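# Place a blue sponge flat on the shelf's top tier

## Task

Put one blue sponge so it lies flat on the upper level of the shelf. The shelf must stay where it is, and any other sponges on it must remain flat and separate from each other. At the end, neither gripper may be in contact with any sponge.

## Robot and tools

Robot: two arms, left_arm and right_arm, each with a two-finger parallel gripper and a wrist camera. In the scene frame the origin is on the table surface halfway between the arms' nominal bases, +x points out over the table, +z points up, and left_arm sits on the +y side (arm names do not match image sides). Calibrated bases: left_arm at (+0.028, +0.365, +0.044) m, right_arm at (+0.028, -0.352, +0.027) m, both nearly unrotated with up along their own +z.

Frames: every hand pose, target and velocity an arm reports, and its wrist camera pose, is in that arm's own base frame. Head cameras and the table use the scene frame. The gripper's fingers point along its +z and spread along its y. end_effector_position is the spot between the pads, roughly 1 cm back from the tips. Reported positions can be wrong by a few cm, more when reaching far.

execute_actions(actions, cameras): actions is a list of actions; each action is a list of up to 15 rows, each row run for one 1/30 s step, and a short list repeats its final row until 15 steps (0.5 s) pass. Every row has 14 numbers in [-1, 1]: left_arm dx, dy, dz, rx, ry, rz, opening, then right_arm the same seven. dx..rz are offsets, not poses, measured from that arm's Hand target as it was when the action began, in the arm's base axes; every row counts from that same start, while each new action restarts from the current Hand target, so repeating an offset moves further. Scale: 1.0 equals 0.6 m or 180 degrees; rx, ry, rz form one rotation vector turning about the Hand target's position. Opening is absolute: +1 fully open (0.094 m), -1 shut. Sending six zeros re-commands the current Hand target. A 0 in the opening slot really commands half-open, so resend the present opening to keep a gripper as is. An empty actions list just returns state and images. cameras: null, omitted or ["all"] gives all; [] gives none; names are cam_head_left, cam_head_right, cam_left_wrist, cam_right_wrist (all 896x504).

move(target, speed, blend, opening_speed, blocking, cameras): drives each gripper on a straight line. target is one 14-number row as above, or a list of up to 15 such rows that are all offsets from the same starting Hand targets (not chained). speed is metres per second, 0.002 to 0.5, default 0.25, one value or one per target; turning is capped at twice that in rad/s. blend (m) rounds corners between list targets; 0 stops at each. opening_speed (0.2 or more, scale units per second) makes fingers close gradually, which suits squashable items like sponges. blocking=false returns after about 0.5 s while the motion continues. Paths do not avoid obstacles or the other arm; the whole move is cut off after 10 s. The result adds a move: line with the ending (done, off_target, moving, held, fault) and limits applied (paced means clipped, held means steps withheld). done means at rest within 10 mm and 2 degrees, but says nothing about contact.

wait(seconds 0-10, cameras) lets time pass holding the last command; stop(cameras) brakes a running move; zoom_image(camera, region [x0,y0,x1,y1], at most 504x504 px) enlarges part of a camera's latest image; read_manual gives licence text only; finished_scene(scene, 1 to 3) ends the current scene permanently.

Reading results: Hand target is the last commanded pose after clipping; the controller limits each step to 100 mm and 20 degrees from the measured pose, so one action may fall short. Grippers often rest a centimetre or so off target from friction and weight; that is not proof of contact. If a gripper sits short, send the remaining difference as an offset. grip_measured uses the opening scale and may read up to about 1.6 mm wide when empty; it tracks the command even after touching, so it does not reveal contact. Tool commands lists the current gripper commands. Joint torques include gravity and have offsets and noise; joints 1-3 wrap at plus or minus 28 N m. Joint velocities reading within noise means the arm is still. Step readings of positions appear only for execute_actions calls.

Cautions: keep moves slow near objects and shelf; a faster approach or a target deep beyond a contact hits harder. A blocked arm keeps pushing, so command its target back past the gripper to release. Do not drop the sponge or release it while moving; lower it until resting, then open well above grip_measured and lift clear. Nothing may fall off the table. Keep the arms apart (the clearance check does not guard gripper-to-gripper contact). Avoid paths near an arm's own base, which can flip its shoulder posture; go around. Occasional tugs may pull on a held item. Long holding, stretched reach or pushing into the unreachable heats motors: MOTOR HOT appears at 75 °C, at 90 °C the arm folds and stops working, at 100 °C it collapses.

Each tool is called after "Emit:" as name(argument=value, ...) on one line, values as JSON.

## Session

Emit:
execute_actions(actions=[])

Scene clock: 0.00 s.
left_arm: end_effector_position=(+0.4062, +0.0450, +0.1053) grip_measured=+1.000 end_effector_quat_wxyz=(+0.570, -0.097, +0.805, +0.133) | right_arm: end_effector_position=(+0.4027, -0.0245, +0.1138) grip_measured=+1.000 end_effector_quat_wxyz=(+0.606, +0.063, +0.791, -0.059)
Joint positions: left_arm=[-0.056 1.587 0.449 0.792 -0.383 -0.025 0.094] | right_arm=[0.02 1.559 0.378 0.914 0.19 0.035 0.094]
Joint velocities: within noise
Joint torques (N m): no reading
Motor temperatures (°C): left_arm=[26 27 28 25 24 27 28] | right_arm=[27 29 26 27 27 28 28]
Heat: left arm: 28 °C; right arm: 29 °C.
Hand target: left_arm +0.4116, +0.0458, +0.1221; +0.590, -0.105, +0.790, +0.131 | right_arm +0.4073, -0.0259, +0.1300; +0.624, +0.070, +0.776, -0.058
Tool commands: left_gripper/opening=+1.0 right_gripper/opening=+1.0

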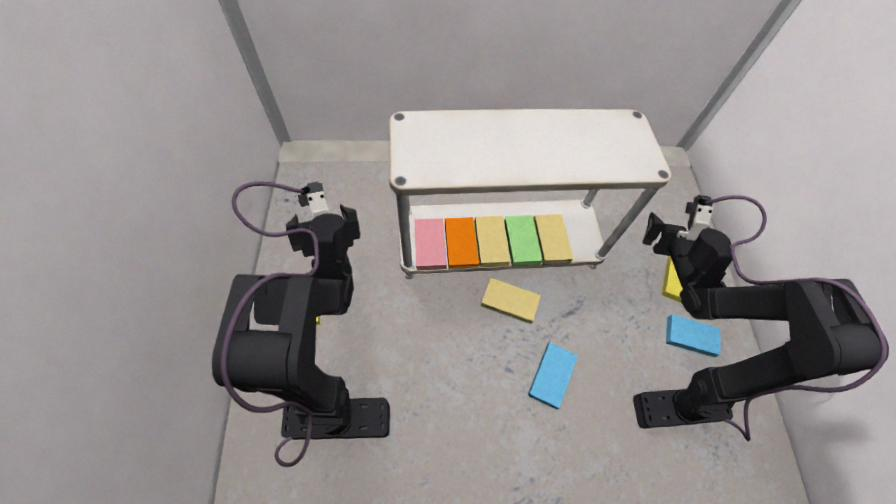

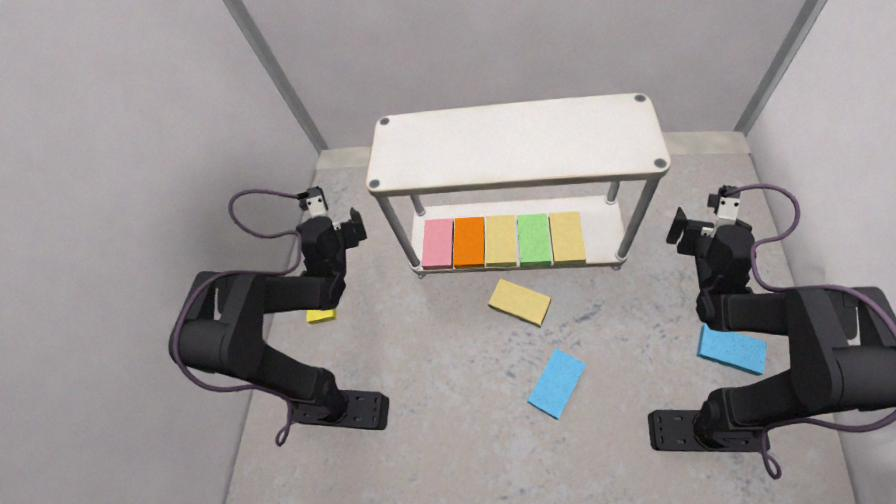

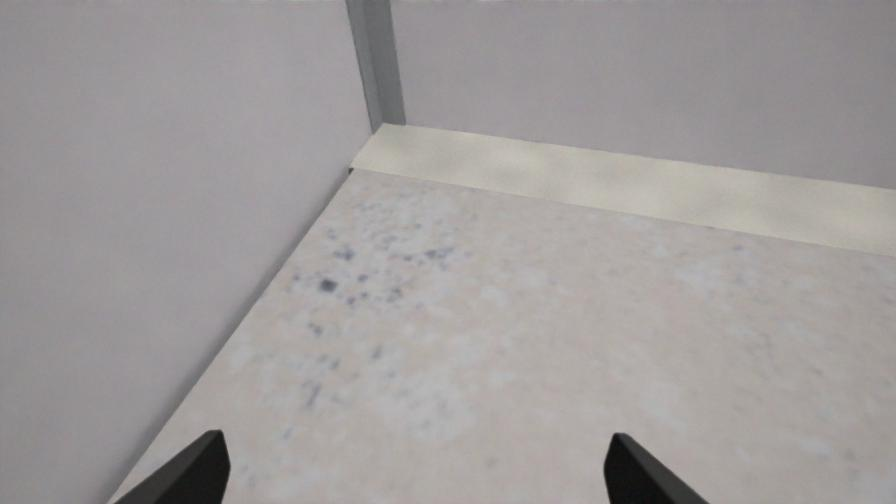

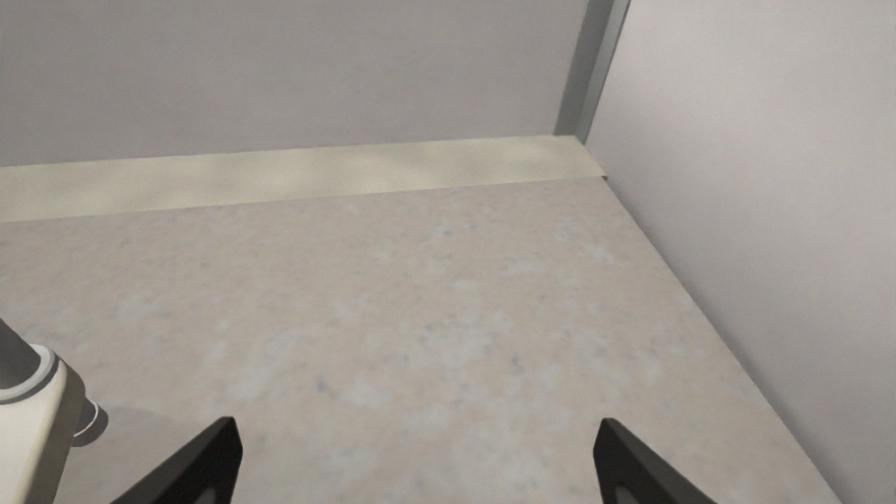

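Emit:
move(target=[[0,0,0,0,0,0,1,-0.262,0.1,0.15,0.057,0.208,-0.022,1],[0,0,0,0,0,0,1,-0.545,0.48,0.08,0.114,0.416,-0.045,1]], blend=0.05)

Scene clock: 5.00 s.
left_arm: end_effector_position=(+0.4062, +0.0450, +0.1053) grip_measured=+1.000 end_effector_quat_wxyz=(+0.570, -0.097, +0.805, +0.133) | right_arm: end_effector_position=(+0.0763, +0.2565, +0.1652) grip_measured=+1.000 end_effector_quat_wxyz=(-0.004, +0.164, +0.986, -0.018)
Joint positions: left_arm=[-0.056 1.587 0.449 0.792 -0.383 -0.025 0.094] | right_arm=[1.277 1.596 1.479 -1.491 -0.002 1.606 0.094]
Joint velocities: within noise
Joint torques (N m): left_arm=[0.01 -4.85 5.29 1.75 -0.11 -0.03] | right_arm=[0.01 -6 8.03 0.06 -0.05 0.07]
Motor temperatures (°C): left_arm=[26 27 28 26 24 27 28] | right_arm=[27 29 27 28 27 28 28]
Heat: left arm: 28 °C; right arm: 29 °C.
Hand target: left_arm +0.4116, +0.0458, +0.1221; +0.590, -0.105, +0.790, +0.131 | right_arm +0.0803, +0.2621, +0.1780; +0.001, +0.173, +0.985, +0.001
Off the commanded pose: left_arm 0.018 m, 3 deg | right_arm 0.015 m, 3 deg.
move: off_target (left_arm, right_arm)

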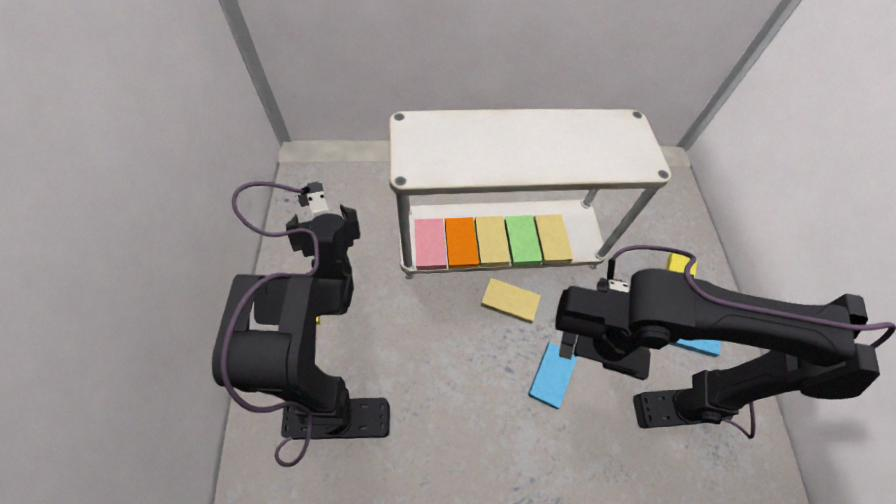

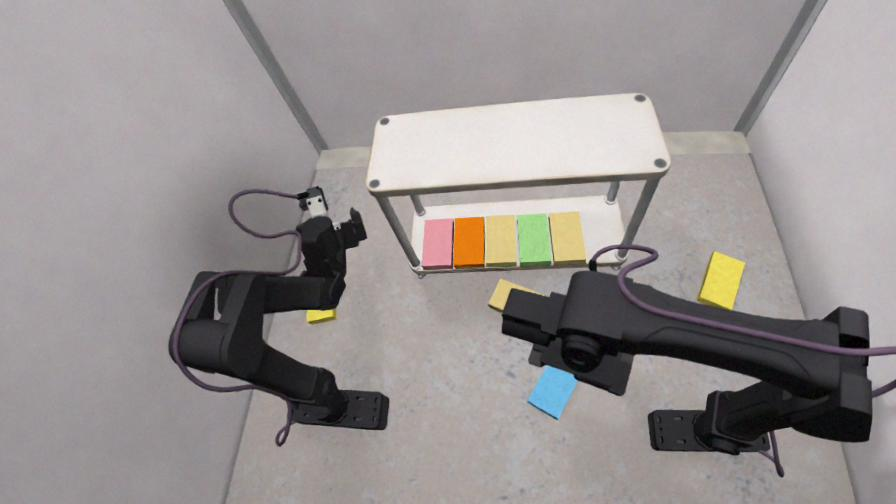

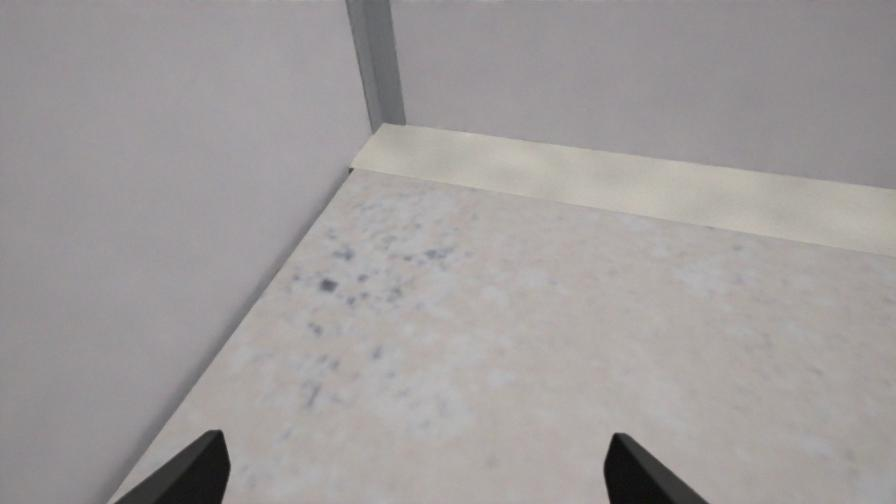

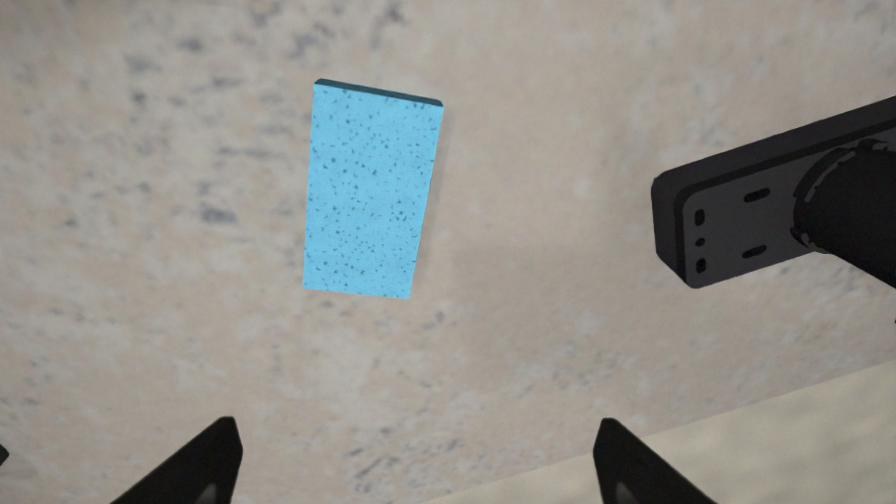

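Emit:
move(target=[0,0,0,0,0,0,1,0.013,0.05,-0.2,0,0,-0.044,1], cameras=["cam_right_wrist"])

Scene clock: 6.97 s.
left_arm: end_effector_position=(+0.4062, +0.0450, +0.1053) grip_measured=+1.000 end_effector_quat_wxyz=(+0.570, -0.097, +0.805, +0.133) | right_arm: end_effector_position=(+0.0860, +0.2904, +0.0578) grip_measured=+1.000 end_effector_quat_wxyz=(-0.003, +0.234, +0.972, -0.009)
Joint positions: left_arm=[-0.056 1.587 0.449 0.792 -0.383 -0.025 0.094] | right_arm=[1.277 1.745 1.214 -1.057 -0.005 1.748 0.094]
Joint velocities: within noise
Joint torques (N m): left_arm=[-0.01 -4.9 5.33 1.74 -0.11 -0.03] | right_arm=[0.44 -7.35 3.73 0.44 -0.04 0.06]
Motor temperatures (°C): left_arm=[26 27 28 27 24 27 28] | right_arm=[27 30 27 27 27 28 28]
Heat: left arm: 28 °C; right arm: 30 °C.
Hand target: left_arm +0.4116, +0.0458, +0.1221; +0.590, -0.105, +0.790, +0.131 | right_arm +0.0881, +0.2921, +0.0580; +0.001, +0.241, +0.971, +0.001
Off the commanded pose: left_arm 0.018 m, 3 deg | right_arm 0.003 m, 1 deg.
move: off_target (left_arm)
Images, in order (width x height): cam_right_wrist 896x504.

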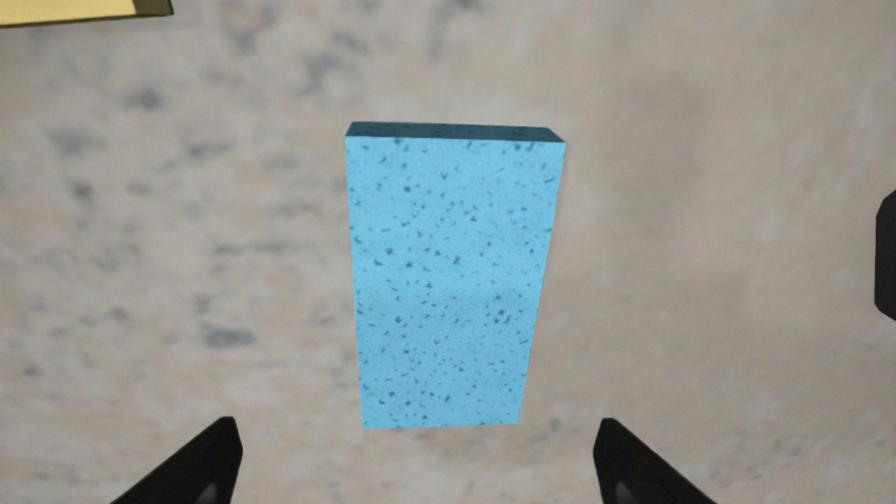

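Emit:
move(target=[0,0,0,0,0,0,1,0.003,-0.003,-0.091,0,0,0,1], speed=0.12, cameras=["cam_right_wrist"])

Scene clock: 8.60 s.
left_arm: end_effector_position=(+0.4062, +0.0450, +0.1053) grip_measured=+1.000 end_effector_quat_wxyz=(+0.570, -0.097, +0.805, +0.133) | right_arm: end_effector_position=(+0.0857, +0.2894, +0.0043) grip_measured=+1.000 end_effector_quat_wxyz=(-0.003, +0.234, +0.972, -0.006)
Joint positions: left_arm=[-0.056 1.587 0.449 0.792 -0.383 -0.025 0.094] | right_arm=[1.277 1.817 1.073 -0.839 -0.005 1.748 0.094]
Joint velocities: within noise
Joint torques (N m): left_arm=[0.06 -4.9 5.3 1.73 -0.11 -0.05] | right_arm=[-0.24 -7.16 3.44 0.45 -0.03 0.01]
Motor temperatures (°C): left_arm=[26 28 28 27 24 27 28] | right_arm=[27 30 27 27 27 28 28]
Heat: left arm: 28 °C; right arm: 30 °C.
Hand target: left_arm +0.4116, +0.0458, +0.1221; +0.590, -0.105, +0.790, +0.131 | right_arm +0.0899, +0.2903, +0.0034; +0.001, +0.241, +0.971, +0.001
Off the commanded pose: left_arm 0.018 m, 3 deg | right_arm 0.004 m, 1 deg.
move: off_target (left_arm)
Images, in order (width x height): cam_right_wrist 896x504.

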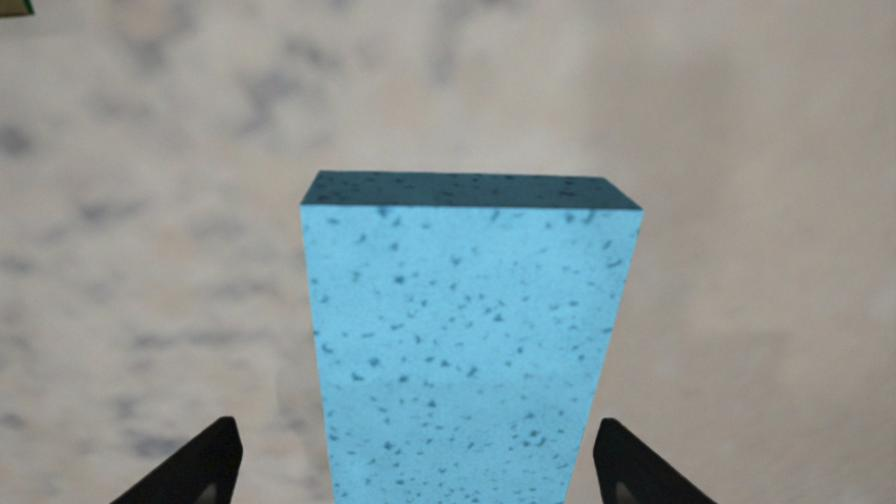

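Emit:
move(target=[[0,0,0,0,0,0,1,-0.002,-0.007,-0.015,0,0,0,1],[0,0,0,0,0,0,1,-0.002,-0.007,-0.015,0,0,0,0.08],[0,0,0,0,0,0,1,0,0.01,0.15,0,0,0.08,0.08],[0,0,0,0,0,0,1,0,0.216,0.15,0,0,0.61,0.08]], opening_speed=0.9, speed=[0.1,0.1,0.2,0.4], blend=[0,0,0.03,0], cameras=["cam_head_left","cam_right_wrist"])

Scene clock: 15.53 s.
left_arm: end_effector_position=(+0.4062, +0.0450, +0.1053) grip_measured=+1.000 end_effector_quat_wxyz=(+0.570, -0.097, +0.805, +0.133) | right_arm: end_effector_position=(+0.0915, +0.4107, +0.0828) grip_measured=+0.328 end_effector_quat_wxyz=(-0.014, -0.647, +0.762, -0.007)
Joint positions: left_arm=[-0.056 1.587 0.449 0.792 -0.383 -0.025 0.094] | right_arm=[1.347 2.204 1.962 -1.359 -0.005 -0.06 0.062]
Joint velocities: within noise
Joint torques (N m): left_arm=[0.05 -4.86 5.29 1.74 -0.1 -0.02] | right_arm=[0.31 -10.06 8.27 0.08 -0.07 -0.06]
Motor temperatures (°C): left_arm=[26 28 29 28 24 27 28] | right_arm=[27 31 28 27 27 28 28]
Heat: left arm: 29 °C; right arm: 31 °C.
Hand target: left_arm +0.4116, +0.0458, +0.1221; +0.590, -0.105, +0.790, +0.131 | right_arm +0.0899, +0.4199, +0.0934; +0.000, -0.656, +0.755, +0.001
Off the commanded pose: left_arm 0.018 m, 3 deg | right_arm 0.014 m, 2 deg.
move: off_target (left_arm, right_arm)
Images, in order (width x height): cam_head_left 896x504, cam_right_wrist 896x504.

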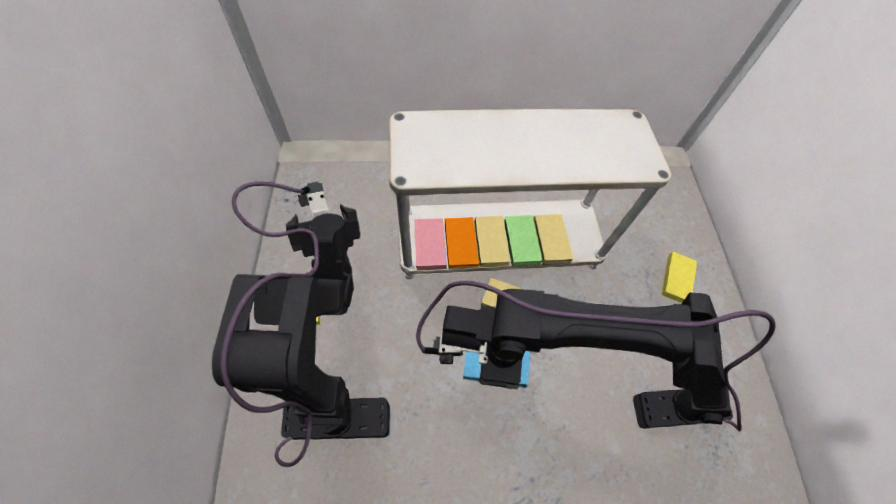

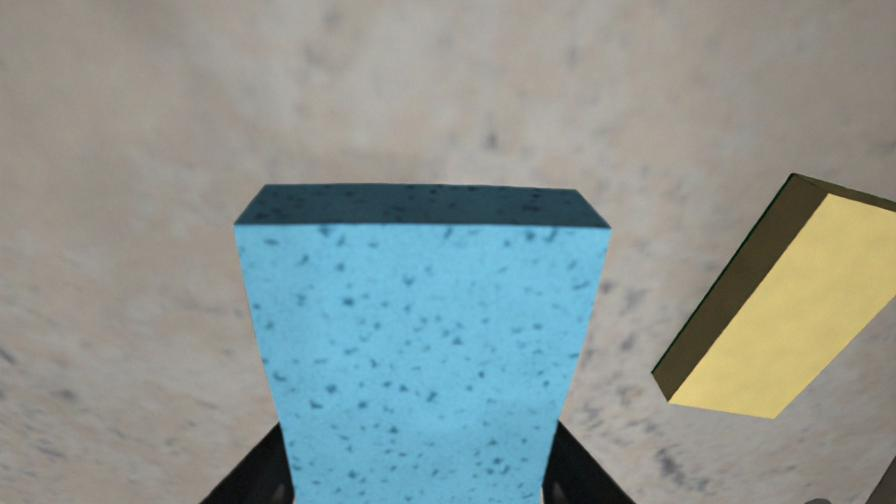

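Emit:
move(target=[[0,0,0,0,0,0,1,0,0,-0.162,0,0,0,0.08],[0,0,0,0,0,0,1,0,0,-0.16,0,0,0,1],[0,0,0,0,0,0,1,-0.002,-0.004,-0.154,0.303,-0.043,0,1]], opening_speed=1.2, speed=[0.1,0.1,0.3], cameras=["cam_head_left","cam_right_wrist"])

Scene clock: 21.73 s.
left_arm: end_effector_position=(+0.4062, +0.0450, +0.1053) grip_measured=+1.000 end_effector_quat_wxyz=(+0.570, -0.097, +0.805, +0.133) | right_arm: end_effector_position=(+0.0908, +0.4110, -0.0078) grip_measured=+0.997 end_effector_quat_wxyz=(+0.335, -0.588, +0.680, +0.283)
Joint positions: left_arm=[-0.056 1.587 0.449 0.792 -0.383 -0.025 0.094] | right_arm=[1.319 1.906 0.585 0.656 -0.074 -0.069 0.094]
Joint velocities: within noise
Joint torques (N m): left_arm=[-0.03 -4.88 5.26 1.72 -0.11 -0.04] | right_arm=[-0.5 -6.56 2.65 2.5 -0.19 0.07]
Motor temperatures (°C): left_arm=[26 28 29 29 24 27 28] | right_arm=[27 32 28 28 27 28 28]
Heat: left arm: 29 °C; right arm: 32 °C.
Hand target: left_arm +0.4116, +0.0458, +0.1221; +0.590, -0.105, +0.790, +0.131 | right_arm +0.0887, +0.4175, +0.0010; +0.349, -0.581, +0.669, +0.304
Off the commanded pose: left_arm 0.018 m, 3 deg | right_arm 0.011 m, 3 deg.
move: off_target (left_arm, right_arm)
Images, in order (width x height): cam_head_left 896x504, cam_right_wrist 896x504.

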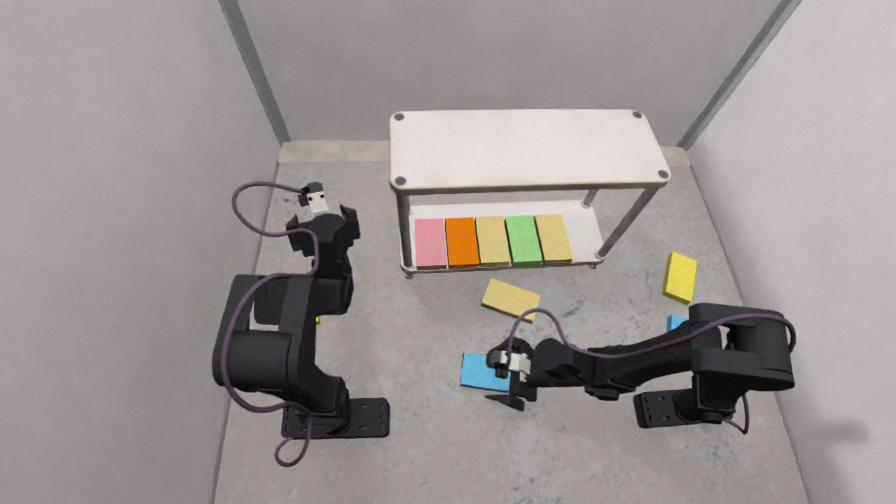

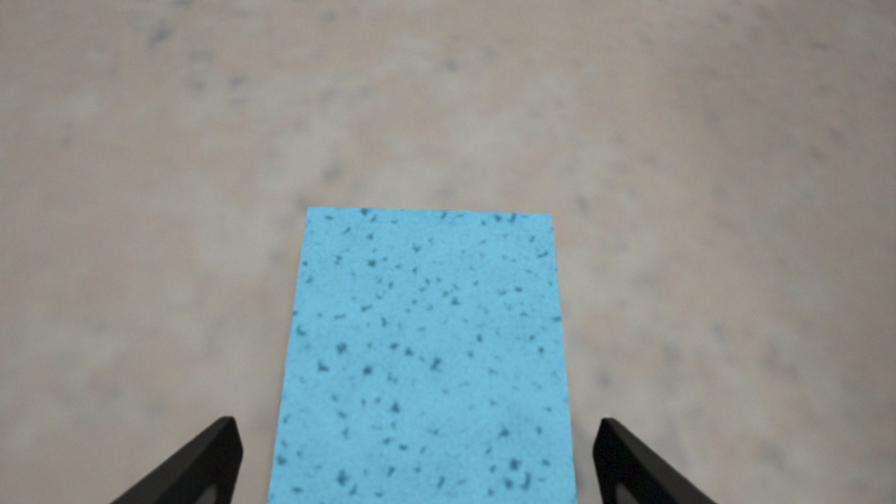

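Emit:
move(target=[[0,0,0,0,0,0,1,0,0,0,0,0,0,0.06],[0,0,0,0,0,0,1,0.02,-0.08,0.45,0,0,-0.08,0.06],[0,0,0,0,0,0,1,0.294,-0.479,0.723,0,0,-0.333,0.06]], opening_speed=1, blend=[0,0.06,0], cameras=["cam_head_left","cam_right_wrist"])

Scene clock: 27.37 s.
left_arm: end_effector_position=(+0.4062, +0.0450, +0.1053) grip_measured=+1.000 end_effector_quat_wxyz=(+0.570, -0.097, +0.805, +0.133) | right_arm: end_effector_position=(+0.2737, +0.1346, +0.4249) grip_measured=+0.363 end_effector_quat_wxyz=(+0.449, -0.164, +0.874, +0.089)
Joint positions: left_arm=[-0.056 1.587 0.449 0.792 -0.383 -0.025 0.094] | right_arm=[0.519 1.288 1.945 -1.281 0.111 0.09 0.064]
Joint velocities: within noise
Joint torques (N m): left_arm=[0.05 -4.86 5.27 1.73 -0.11 -0.03] | right_arm=[-0.51 -2.69 7.23 1.43 -0.08 -0.07]
Motor temperatures (°C): left_arm=[26 28 29 29 24 27 28] | right_arm=[27 32 28 29 27 28 29]
Heat: left arm: 29 °C; right arm: 32 °C.
Hand target: left_arm +0.4116, +0.0458, +0.1221; +0.590, -0.105, +0.790, +0.131 | right_arm +0.2651, +0.1301, +0.4348; +0.454, -0.169, +0.870, +0.089
Off the commanded pose: left_arm 0.018 m, 3 deg | right_arm 0.014 m, 1 deg.
move: off_target (left_arm, right_arm)
Images, in order (width x height): cam_head_left 896x504, cam_right_wrist 896x504.

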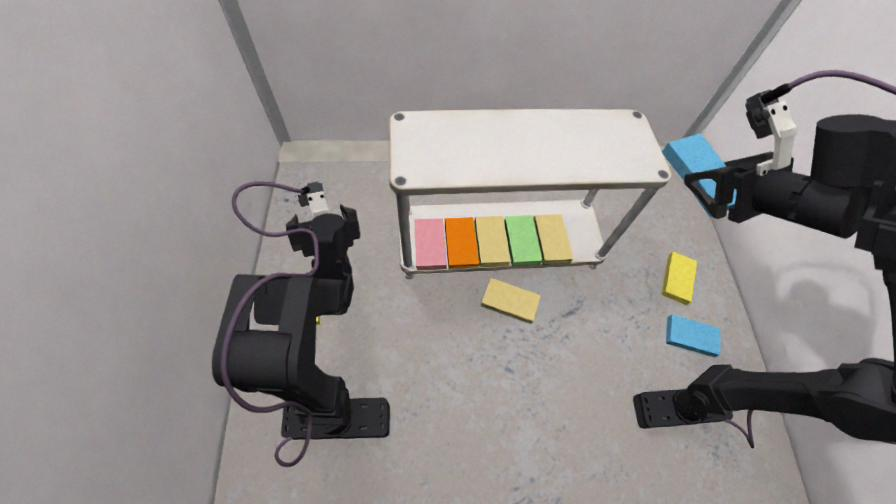

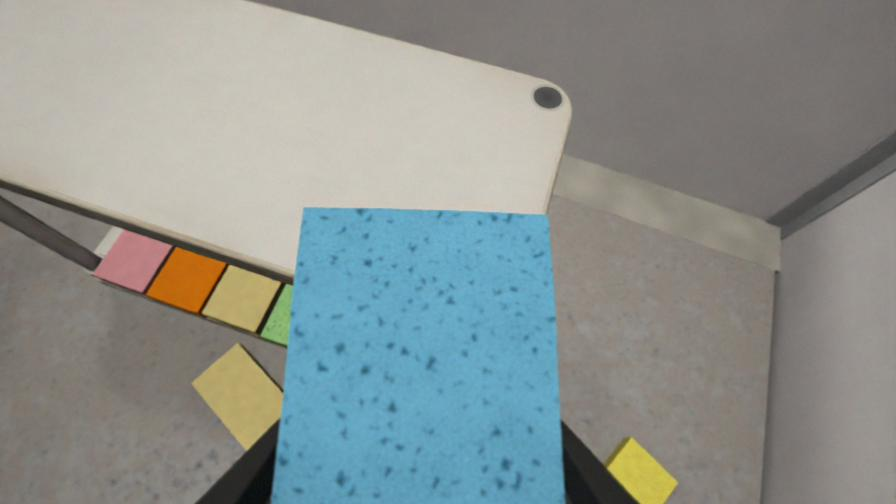

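Emit:
move(target=[[0,0,0,0,0,0,1,0.21,0.122,-0.03,0,0,0,0.06],[0,0,0,0,0,0,1,0.233,0.137,-0.075,0,0,0,0.06]], speed=[0.2,0.12], blend=[0.02,0], cameras=["cam_head_left","cam_right_wrist"])

Emit:
zoom_image(camera="cam_head_left", region=[540, 70, 700, 200])

Scene clock: 30.00 s.
left_arm: end_effector_position=(+0.4062, +0.0450, +0.1053) grip_measured=+1.000 end_effector_quat_wxyz=(+0.570, -0.097, +0.805, +0.133) | right_arm: end_effector_position=(+0.4004, +0.2069, +0.3729) grip_measured=+0.363 end_effector_quat_wxyz=(+0.421, -0.169, +0.888, +0.079)
Joint positions: left_arm=[-0.056 1.587 0.449 0.792 -0.383 -0.025 0.094] | right_arm=[0.519 1.713 2.113 -1.091 0.111 0.09 0.064]
Joint velocities: within noise
Joint torques (N m): left_arm=[0.02 -4.88 5.3 1.74 -0.11 -0.03] | right_arm=[0.08 -7.88 3.84 2.51 -0.02 -0.03]
Motor temperatures (°C): left_arm=[26 28 29 29 24 27 28] | right_arm=[27 32 28 30 27 28 29]
Heat: left arm: 29 °C; right arm: 32 °C.
Hand target: left_arm +0.4116, +0.0458, +0.1221; +0.590, -0.105, +0.790, +0.131 | right_arm +0.4049, +0.2123, +0.3898; +0.454, -0.169, +0.870, +0.089
Off the commanded pose: left_arm 0.018 m, 3 deg | right_arm 0.018 m, 5 deg.
move: off_target (left_arm, right_arm); blend cut to 0.0158 m at target 1
Images, in order (width x height): cam_head_left 896x504, cam_right_wrist 896x504.

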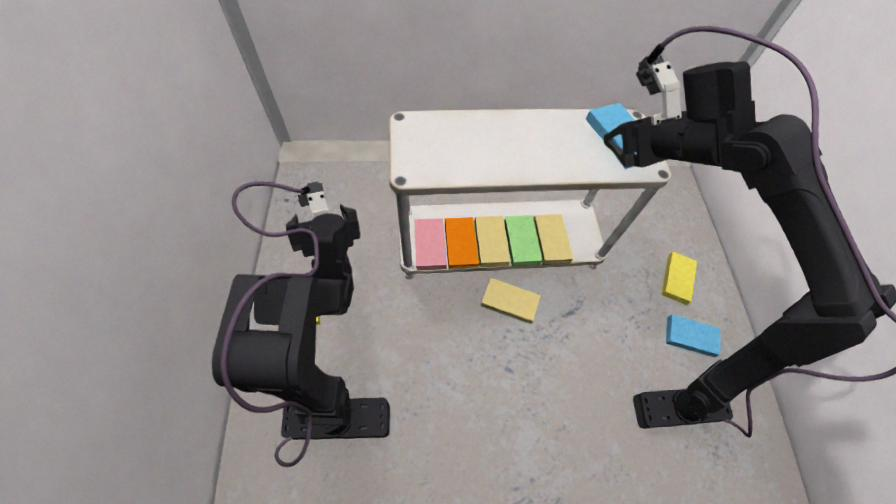

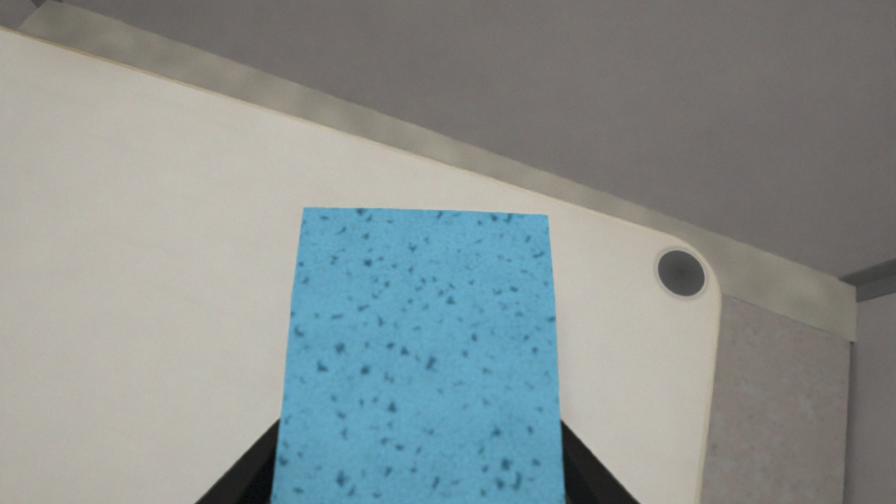

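Scaled by 3.150 from the camera's 896x504 image, which has a finer 1280x720 frame.

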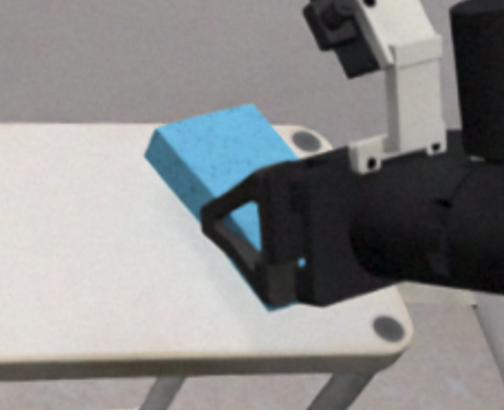

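Emit:
move(target=[0,0,0,0,0,0,1,0.006,0.014,-0.04,0.003,-0.008,0,0.06], speed=0.08, cameras=[])

Emit:
zoom_image(camera="cam_head_left", region=[540, 70, 700, 200])

Scene clock: 31.30 s.
left_arm: end_effector_position=(+0.4062, +0.0450, +0.1053) grip_measured=+1.000 end_effector_quat_wxyz=(+0.570, -0.097, +0.805, +0.133) | right_arm: end_effector_position=(+0.4100, +0.2168, +0.3474) grip_measured=+0.363 end_effector_quat_wxyz=(+0.435, -0.170, +0.881, +0.082)
Joint positions: left_arm=[-0.056 1.587 0.449 0.792 -0.383 -0.025 0.094] | right_arm=[0.531 1.665 1.91 -0.905 0.122 0.09 0.064]
Joint velocities: within noise
Joint torques (N m): left_arm=[0.03 -4.86 5.29 1.74 -0.11 -0.05] | right_arm=[0.46 -8.94 3.89 2.42 0.05 0.03]
Motor temperatures (°C): left_arm=[26 28 29 30 24 27 28] | right_arm=[27 32 28 30 27 28 29]
Heat: left arm: 30 °C; right arm: 32 °C.
Hand target: left_arm +0.4116, +0.0458, +0.1221; +0.590, -0.105, +0.790, +0.131 | right_arm +0.4085, +0.2207, +0.3658; +0.466, -0.168, +0.864, +0.091
Off the commanded pose: left_arm 0.018 m, 3 deg | right_arm 0.019 m, 4 deg.
move: off_target (left_arm, right_arm)
No camera images: "cameras" was empty.

Scaled by 3.150 from the camera's 896x504 image, which has a finer 1280x720 frame.

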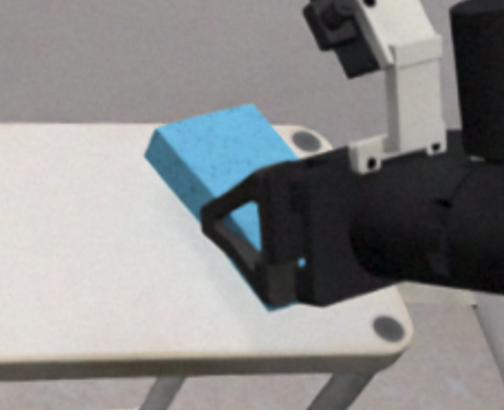

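Emit:
move(target=[0,0,0,0,0,0,1,0,0,-0.012,-0.001,0.004,0,0.06], speed=0.06, cameras=["cam_head_left"])

Emit:
zoom_image(camera="cam_head_left", region=[540, 70, 700, 200])

Scene clock: 32.50 s.
left_arm: end_effector_position=(+0.4062, +0.0450, +0.1053) grip_measured=+1.000 end_effector_quat_wxyz=(+0.570, -0.097, +0.805, +0.133) | right_arm: end_effector_position=(+0.4098, +0.2167, +0.3477) grip_measured=+0.363 end_effector_quat_wxyz=(+0.439, -0.169, +0.878, +0.084)
Joint positions: left_arm=[-0.056 1.587 0.449 0.792 -0.383 -0.025 0.094] | right_arm=[0.531 1.655 1.89 -0.885 0.122 0.09 0.064]
Joint velocities: within noise
Joint torques (N m): left_arm=[0.05 -4.9 5.3 1.74 -0.1 -0.02] | right_arm=[0.36 -8.31 3.64 2.29 0.02 0.05]
Motor temperatures (°C): left_arm=[26 28 29 30 24 27 28] | right_arm=[27 32 28 31 27 28 29]
Heat: left arm: 30 °C; right arm: 32 °C.
Hand target: left_arm +0.4116, +0.0458, +0.1221; +0.590, -0.105, +0.790, +0.131 | right_arm +0.4085, +0.2207, +0.3586; +0.460, -0.169, +0.867, +0.091
Off the commanded pose: left_arm 0.018 m, 3 deg | right_arm 0.012 m, 3 deg.
move: off_target (left_arm, right_arm)
Images, in order (width x height): cam_head_left 896x504.

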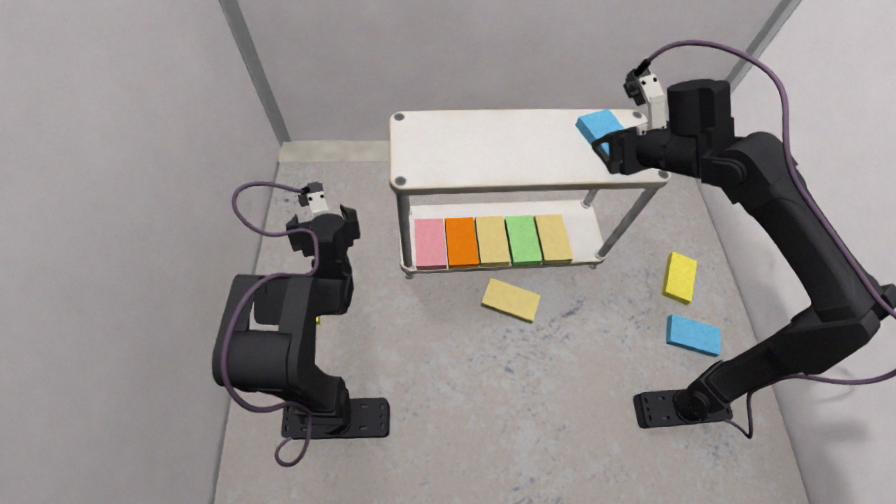

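Scaled by 3.150 from the camera's 896x504 image, which has a finer 1280x720 frame.

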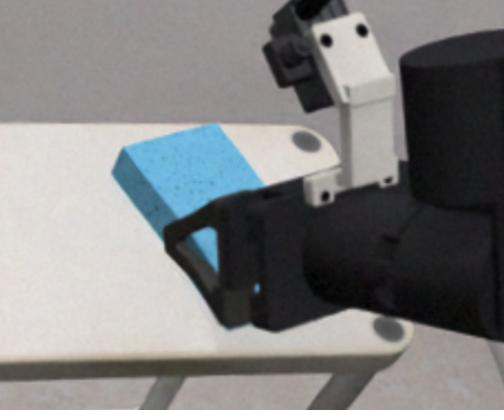

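Emit:
move(target=[[0,0,0,0,0,0,1,0.002,0.0,0,0,0,0,0.95],[0,0,0,0,0,0,1,-0.2,-0.085,0.17,0,0,0,0.95]], opening_speed=0.9, speed=[0.1,0.18])

Scene clock: 36.30 s.
left_arm: end_effector_position=(+0.4062, +0.0450, +0.1053) grip_measured=+1.000 end_effector_quat_wxyz=(+0.570, -0.097, +0.805, +0.133) | right_arm: end_effector_position=(+0.2960, +0.1768, +0.4533) grip_measured=+0.947 end_effector_quat_wxyz=(+0.457, -0.176, +0.867, +0.093)
Joint positions: left_arm=[-0.056 1.587 0.449 0.792 -0.383 -0.025 0.094] | right_arm=[0.634 1.518 2.277 -1.371 0.191 0.133 0.091]
Joint velocities: within noise
Joint torques (N m): left_arm=[0.05 -4.9 5.31 1.73 -0.12 -0.04] | right_arm=[0.32 -4.03 6.46 1.4 0.14 0.07]
Motor temperatures (°C): left_arm=[26 28 29 30 24 27 28] | right_arm=[27 32 28 31 27 28 29]
Heat: left arm: 30 °C; right arm: 32 °C.
Hand target: left_arm +0.4116, +0.0458, +0.1221; +0.590, -0.105, +0.790, +0.131 | right_arm +0.2885, +0.1697, +0.4606; +0.460, -0.169, +0.867, +0.091
Off the commanded pose: left_arm 0.018 m, 3 deg | right_arm 0.013 m, 1 deg.
move: off_target (left_arm, right_arm)

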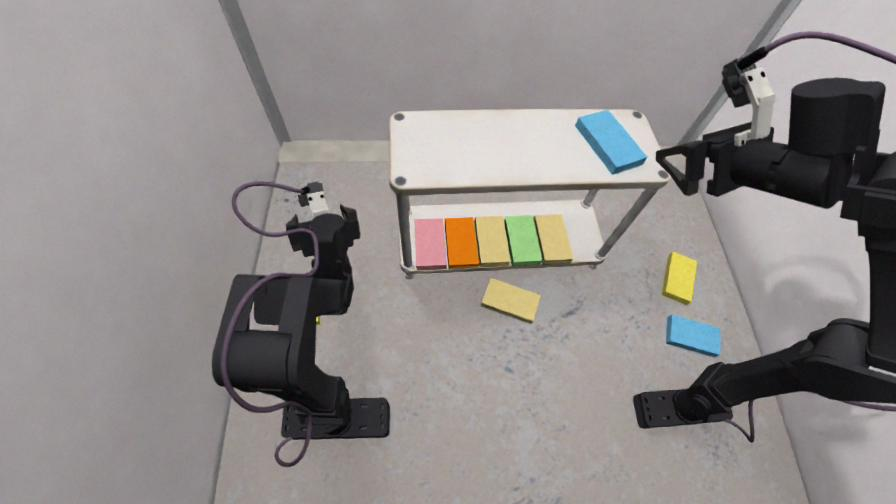

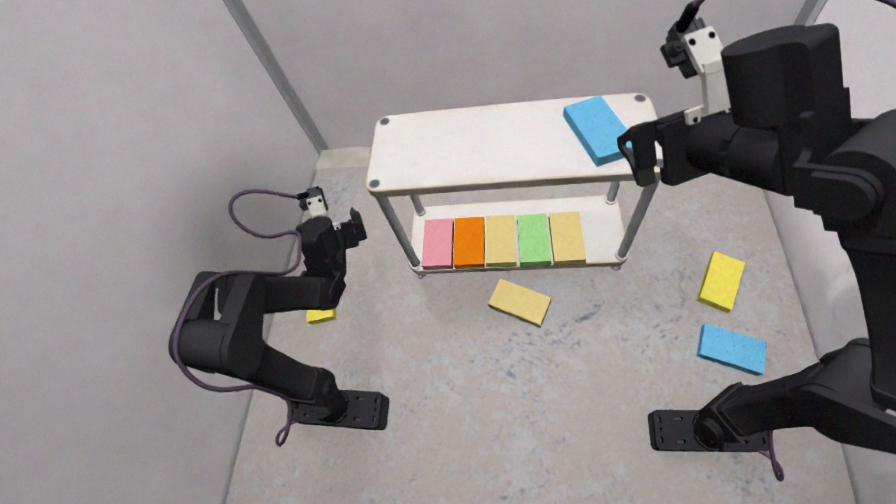

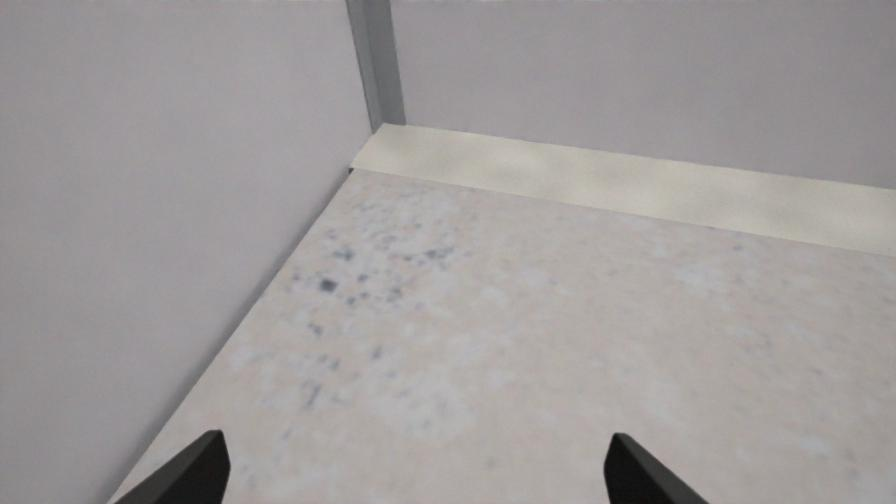

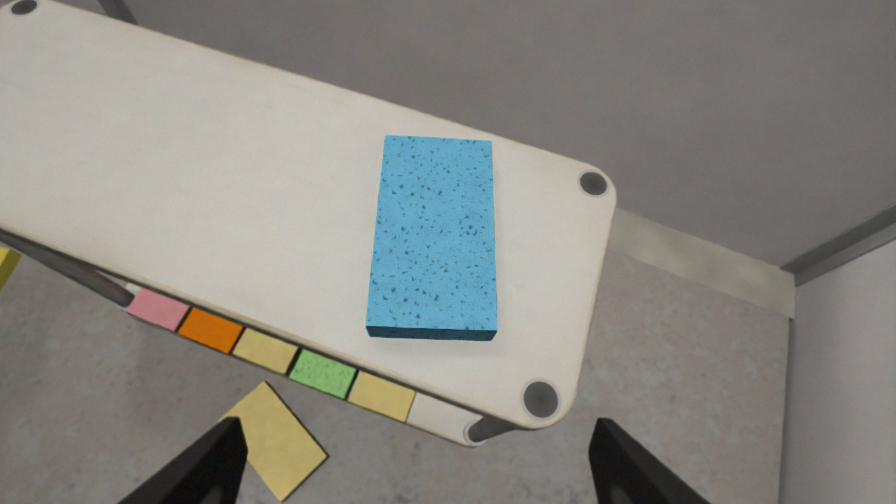

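Emit:
finished_scene(scene=3)

The scene is finished: the task was done.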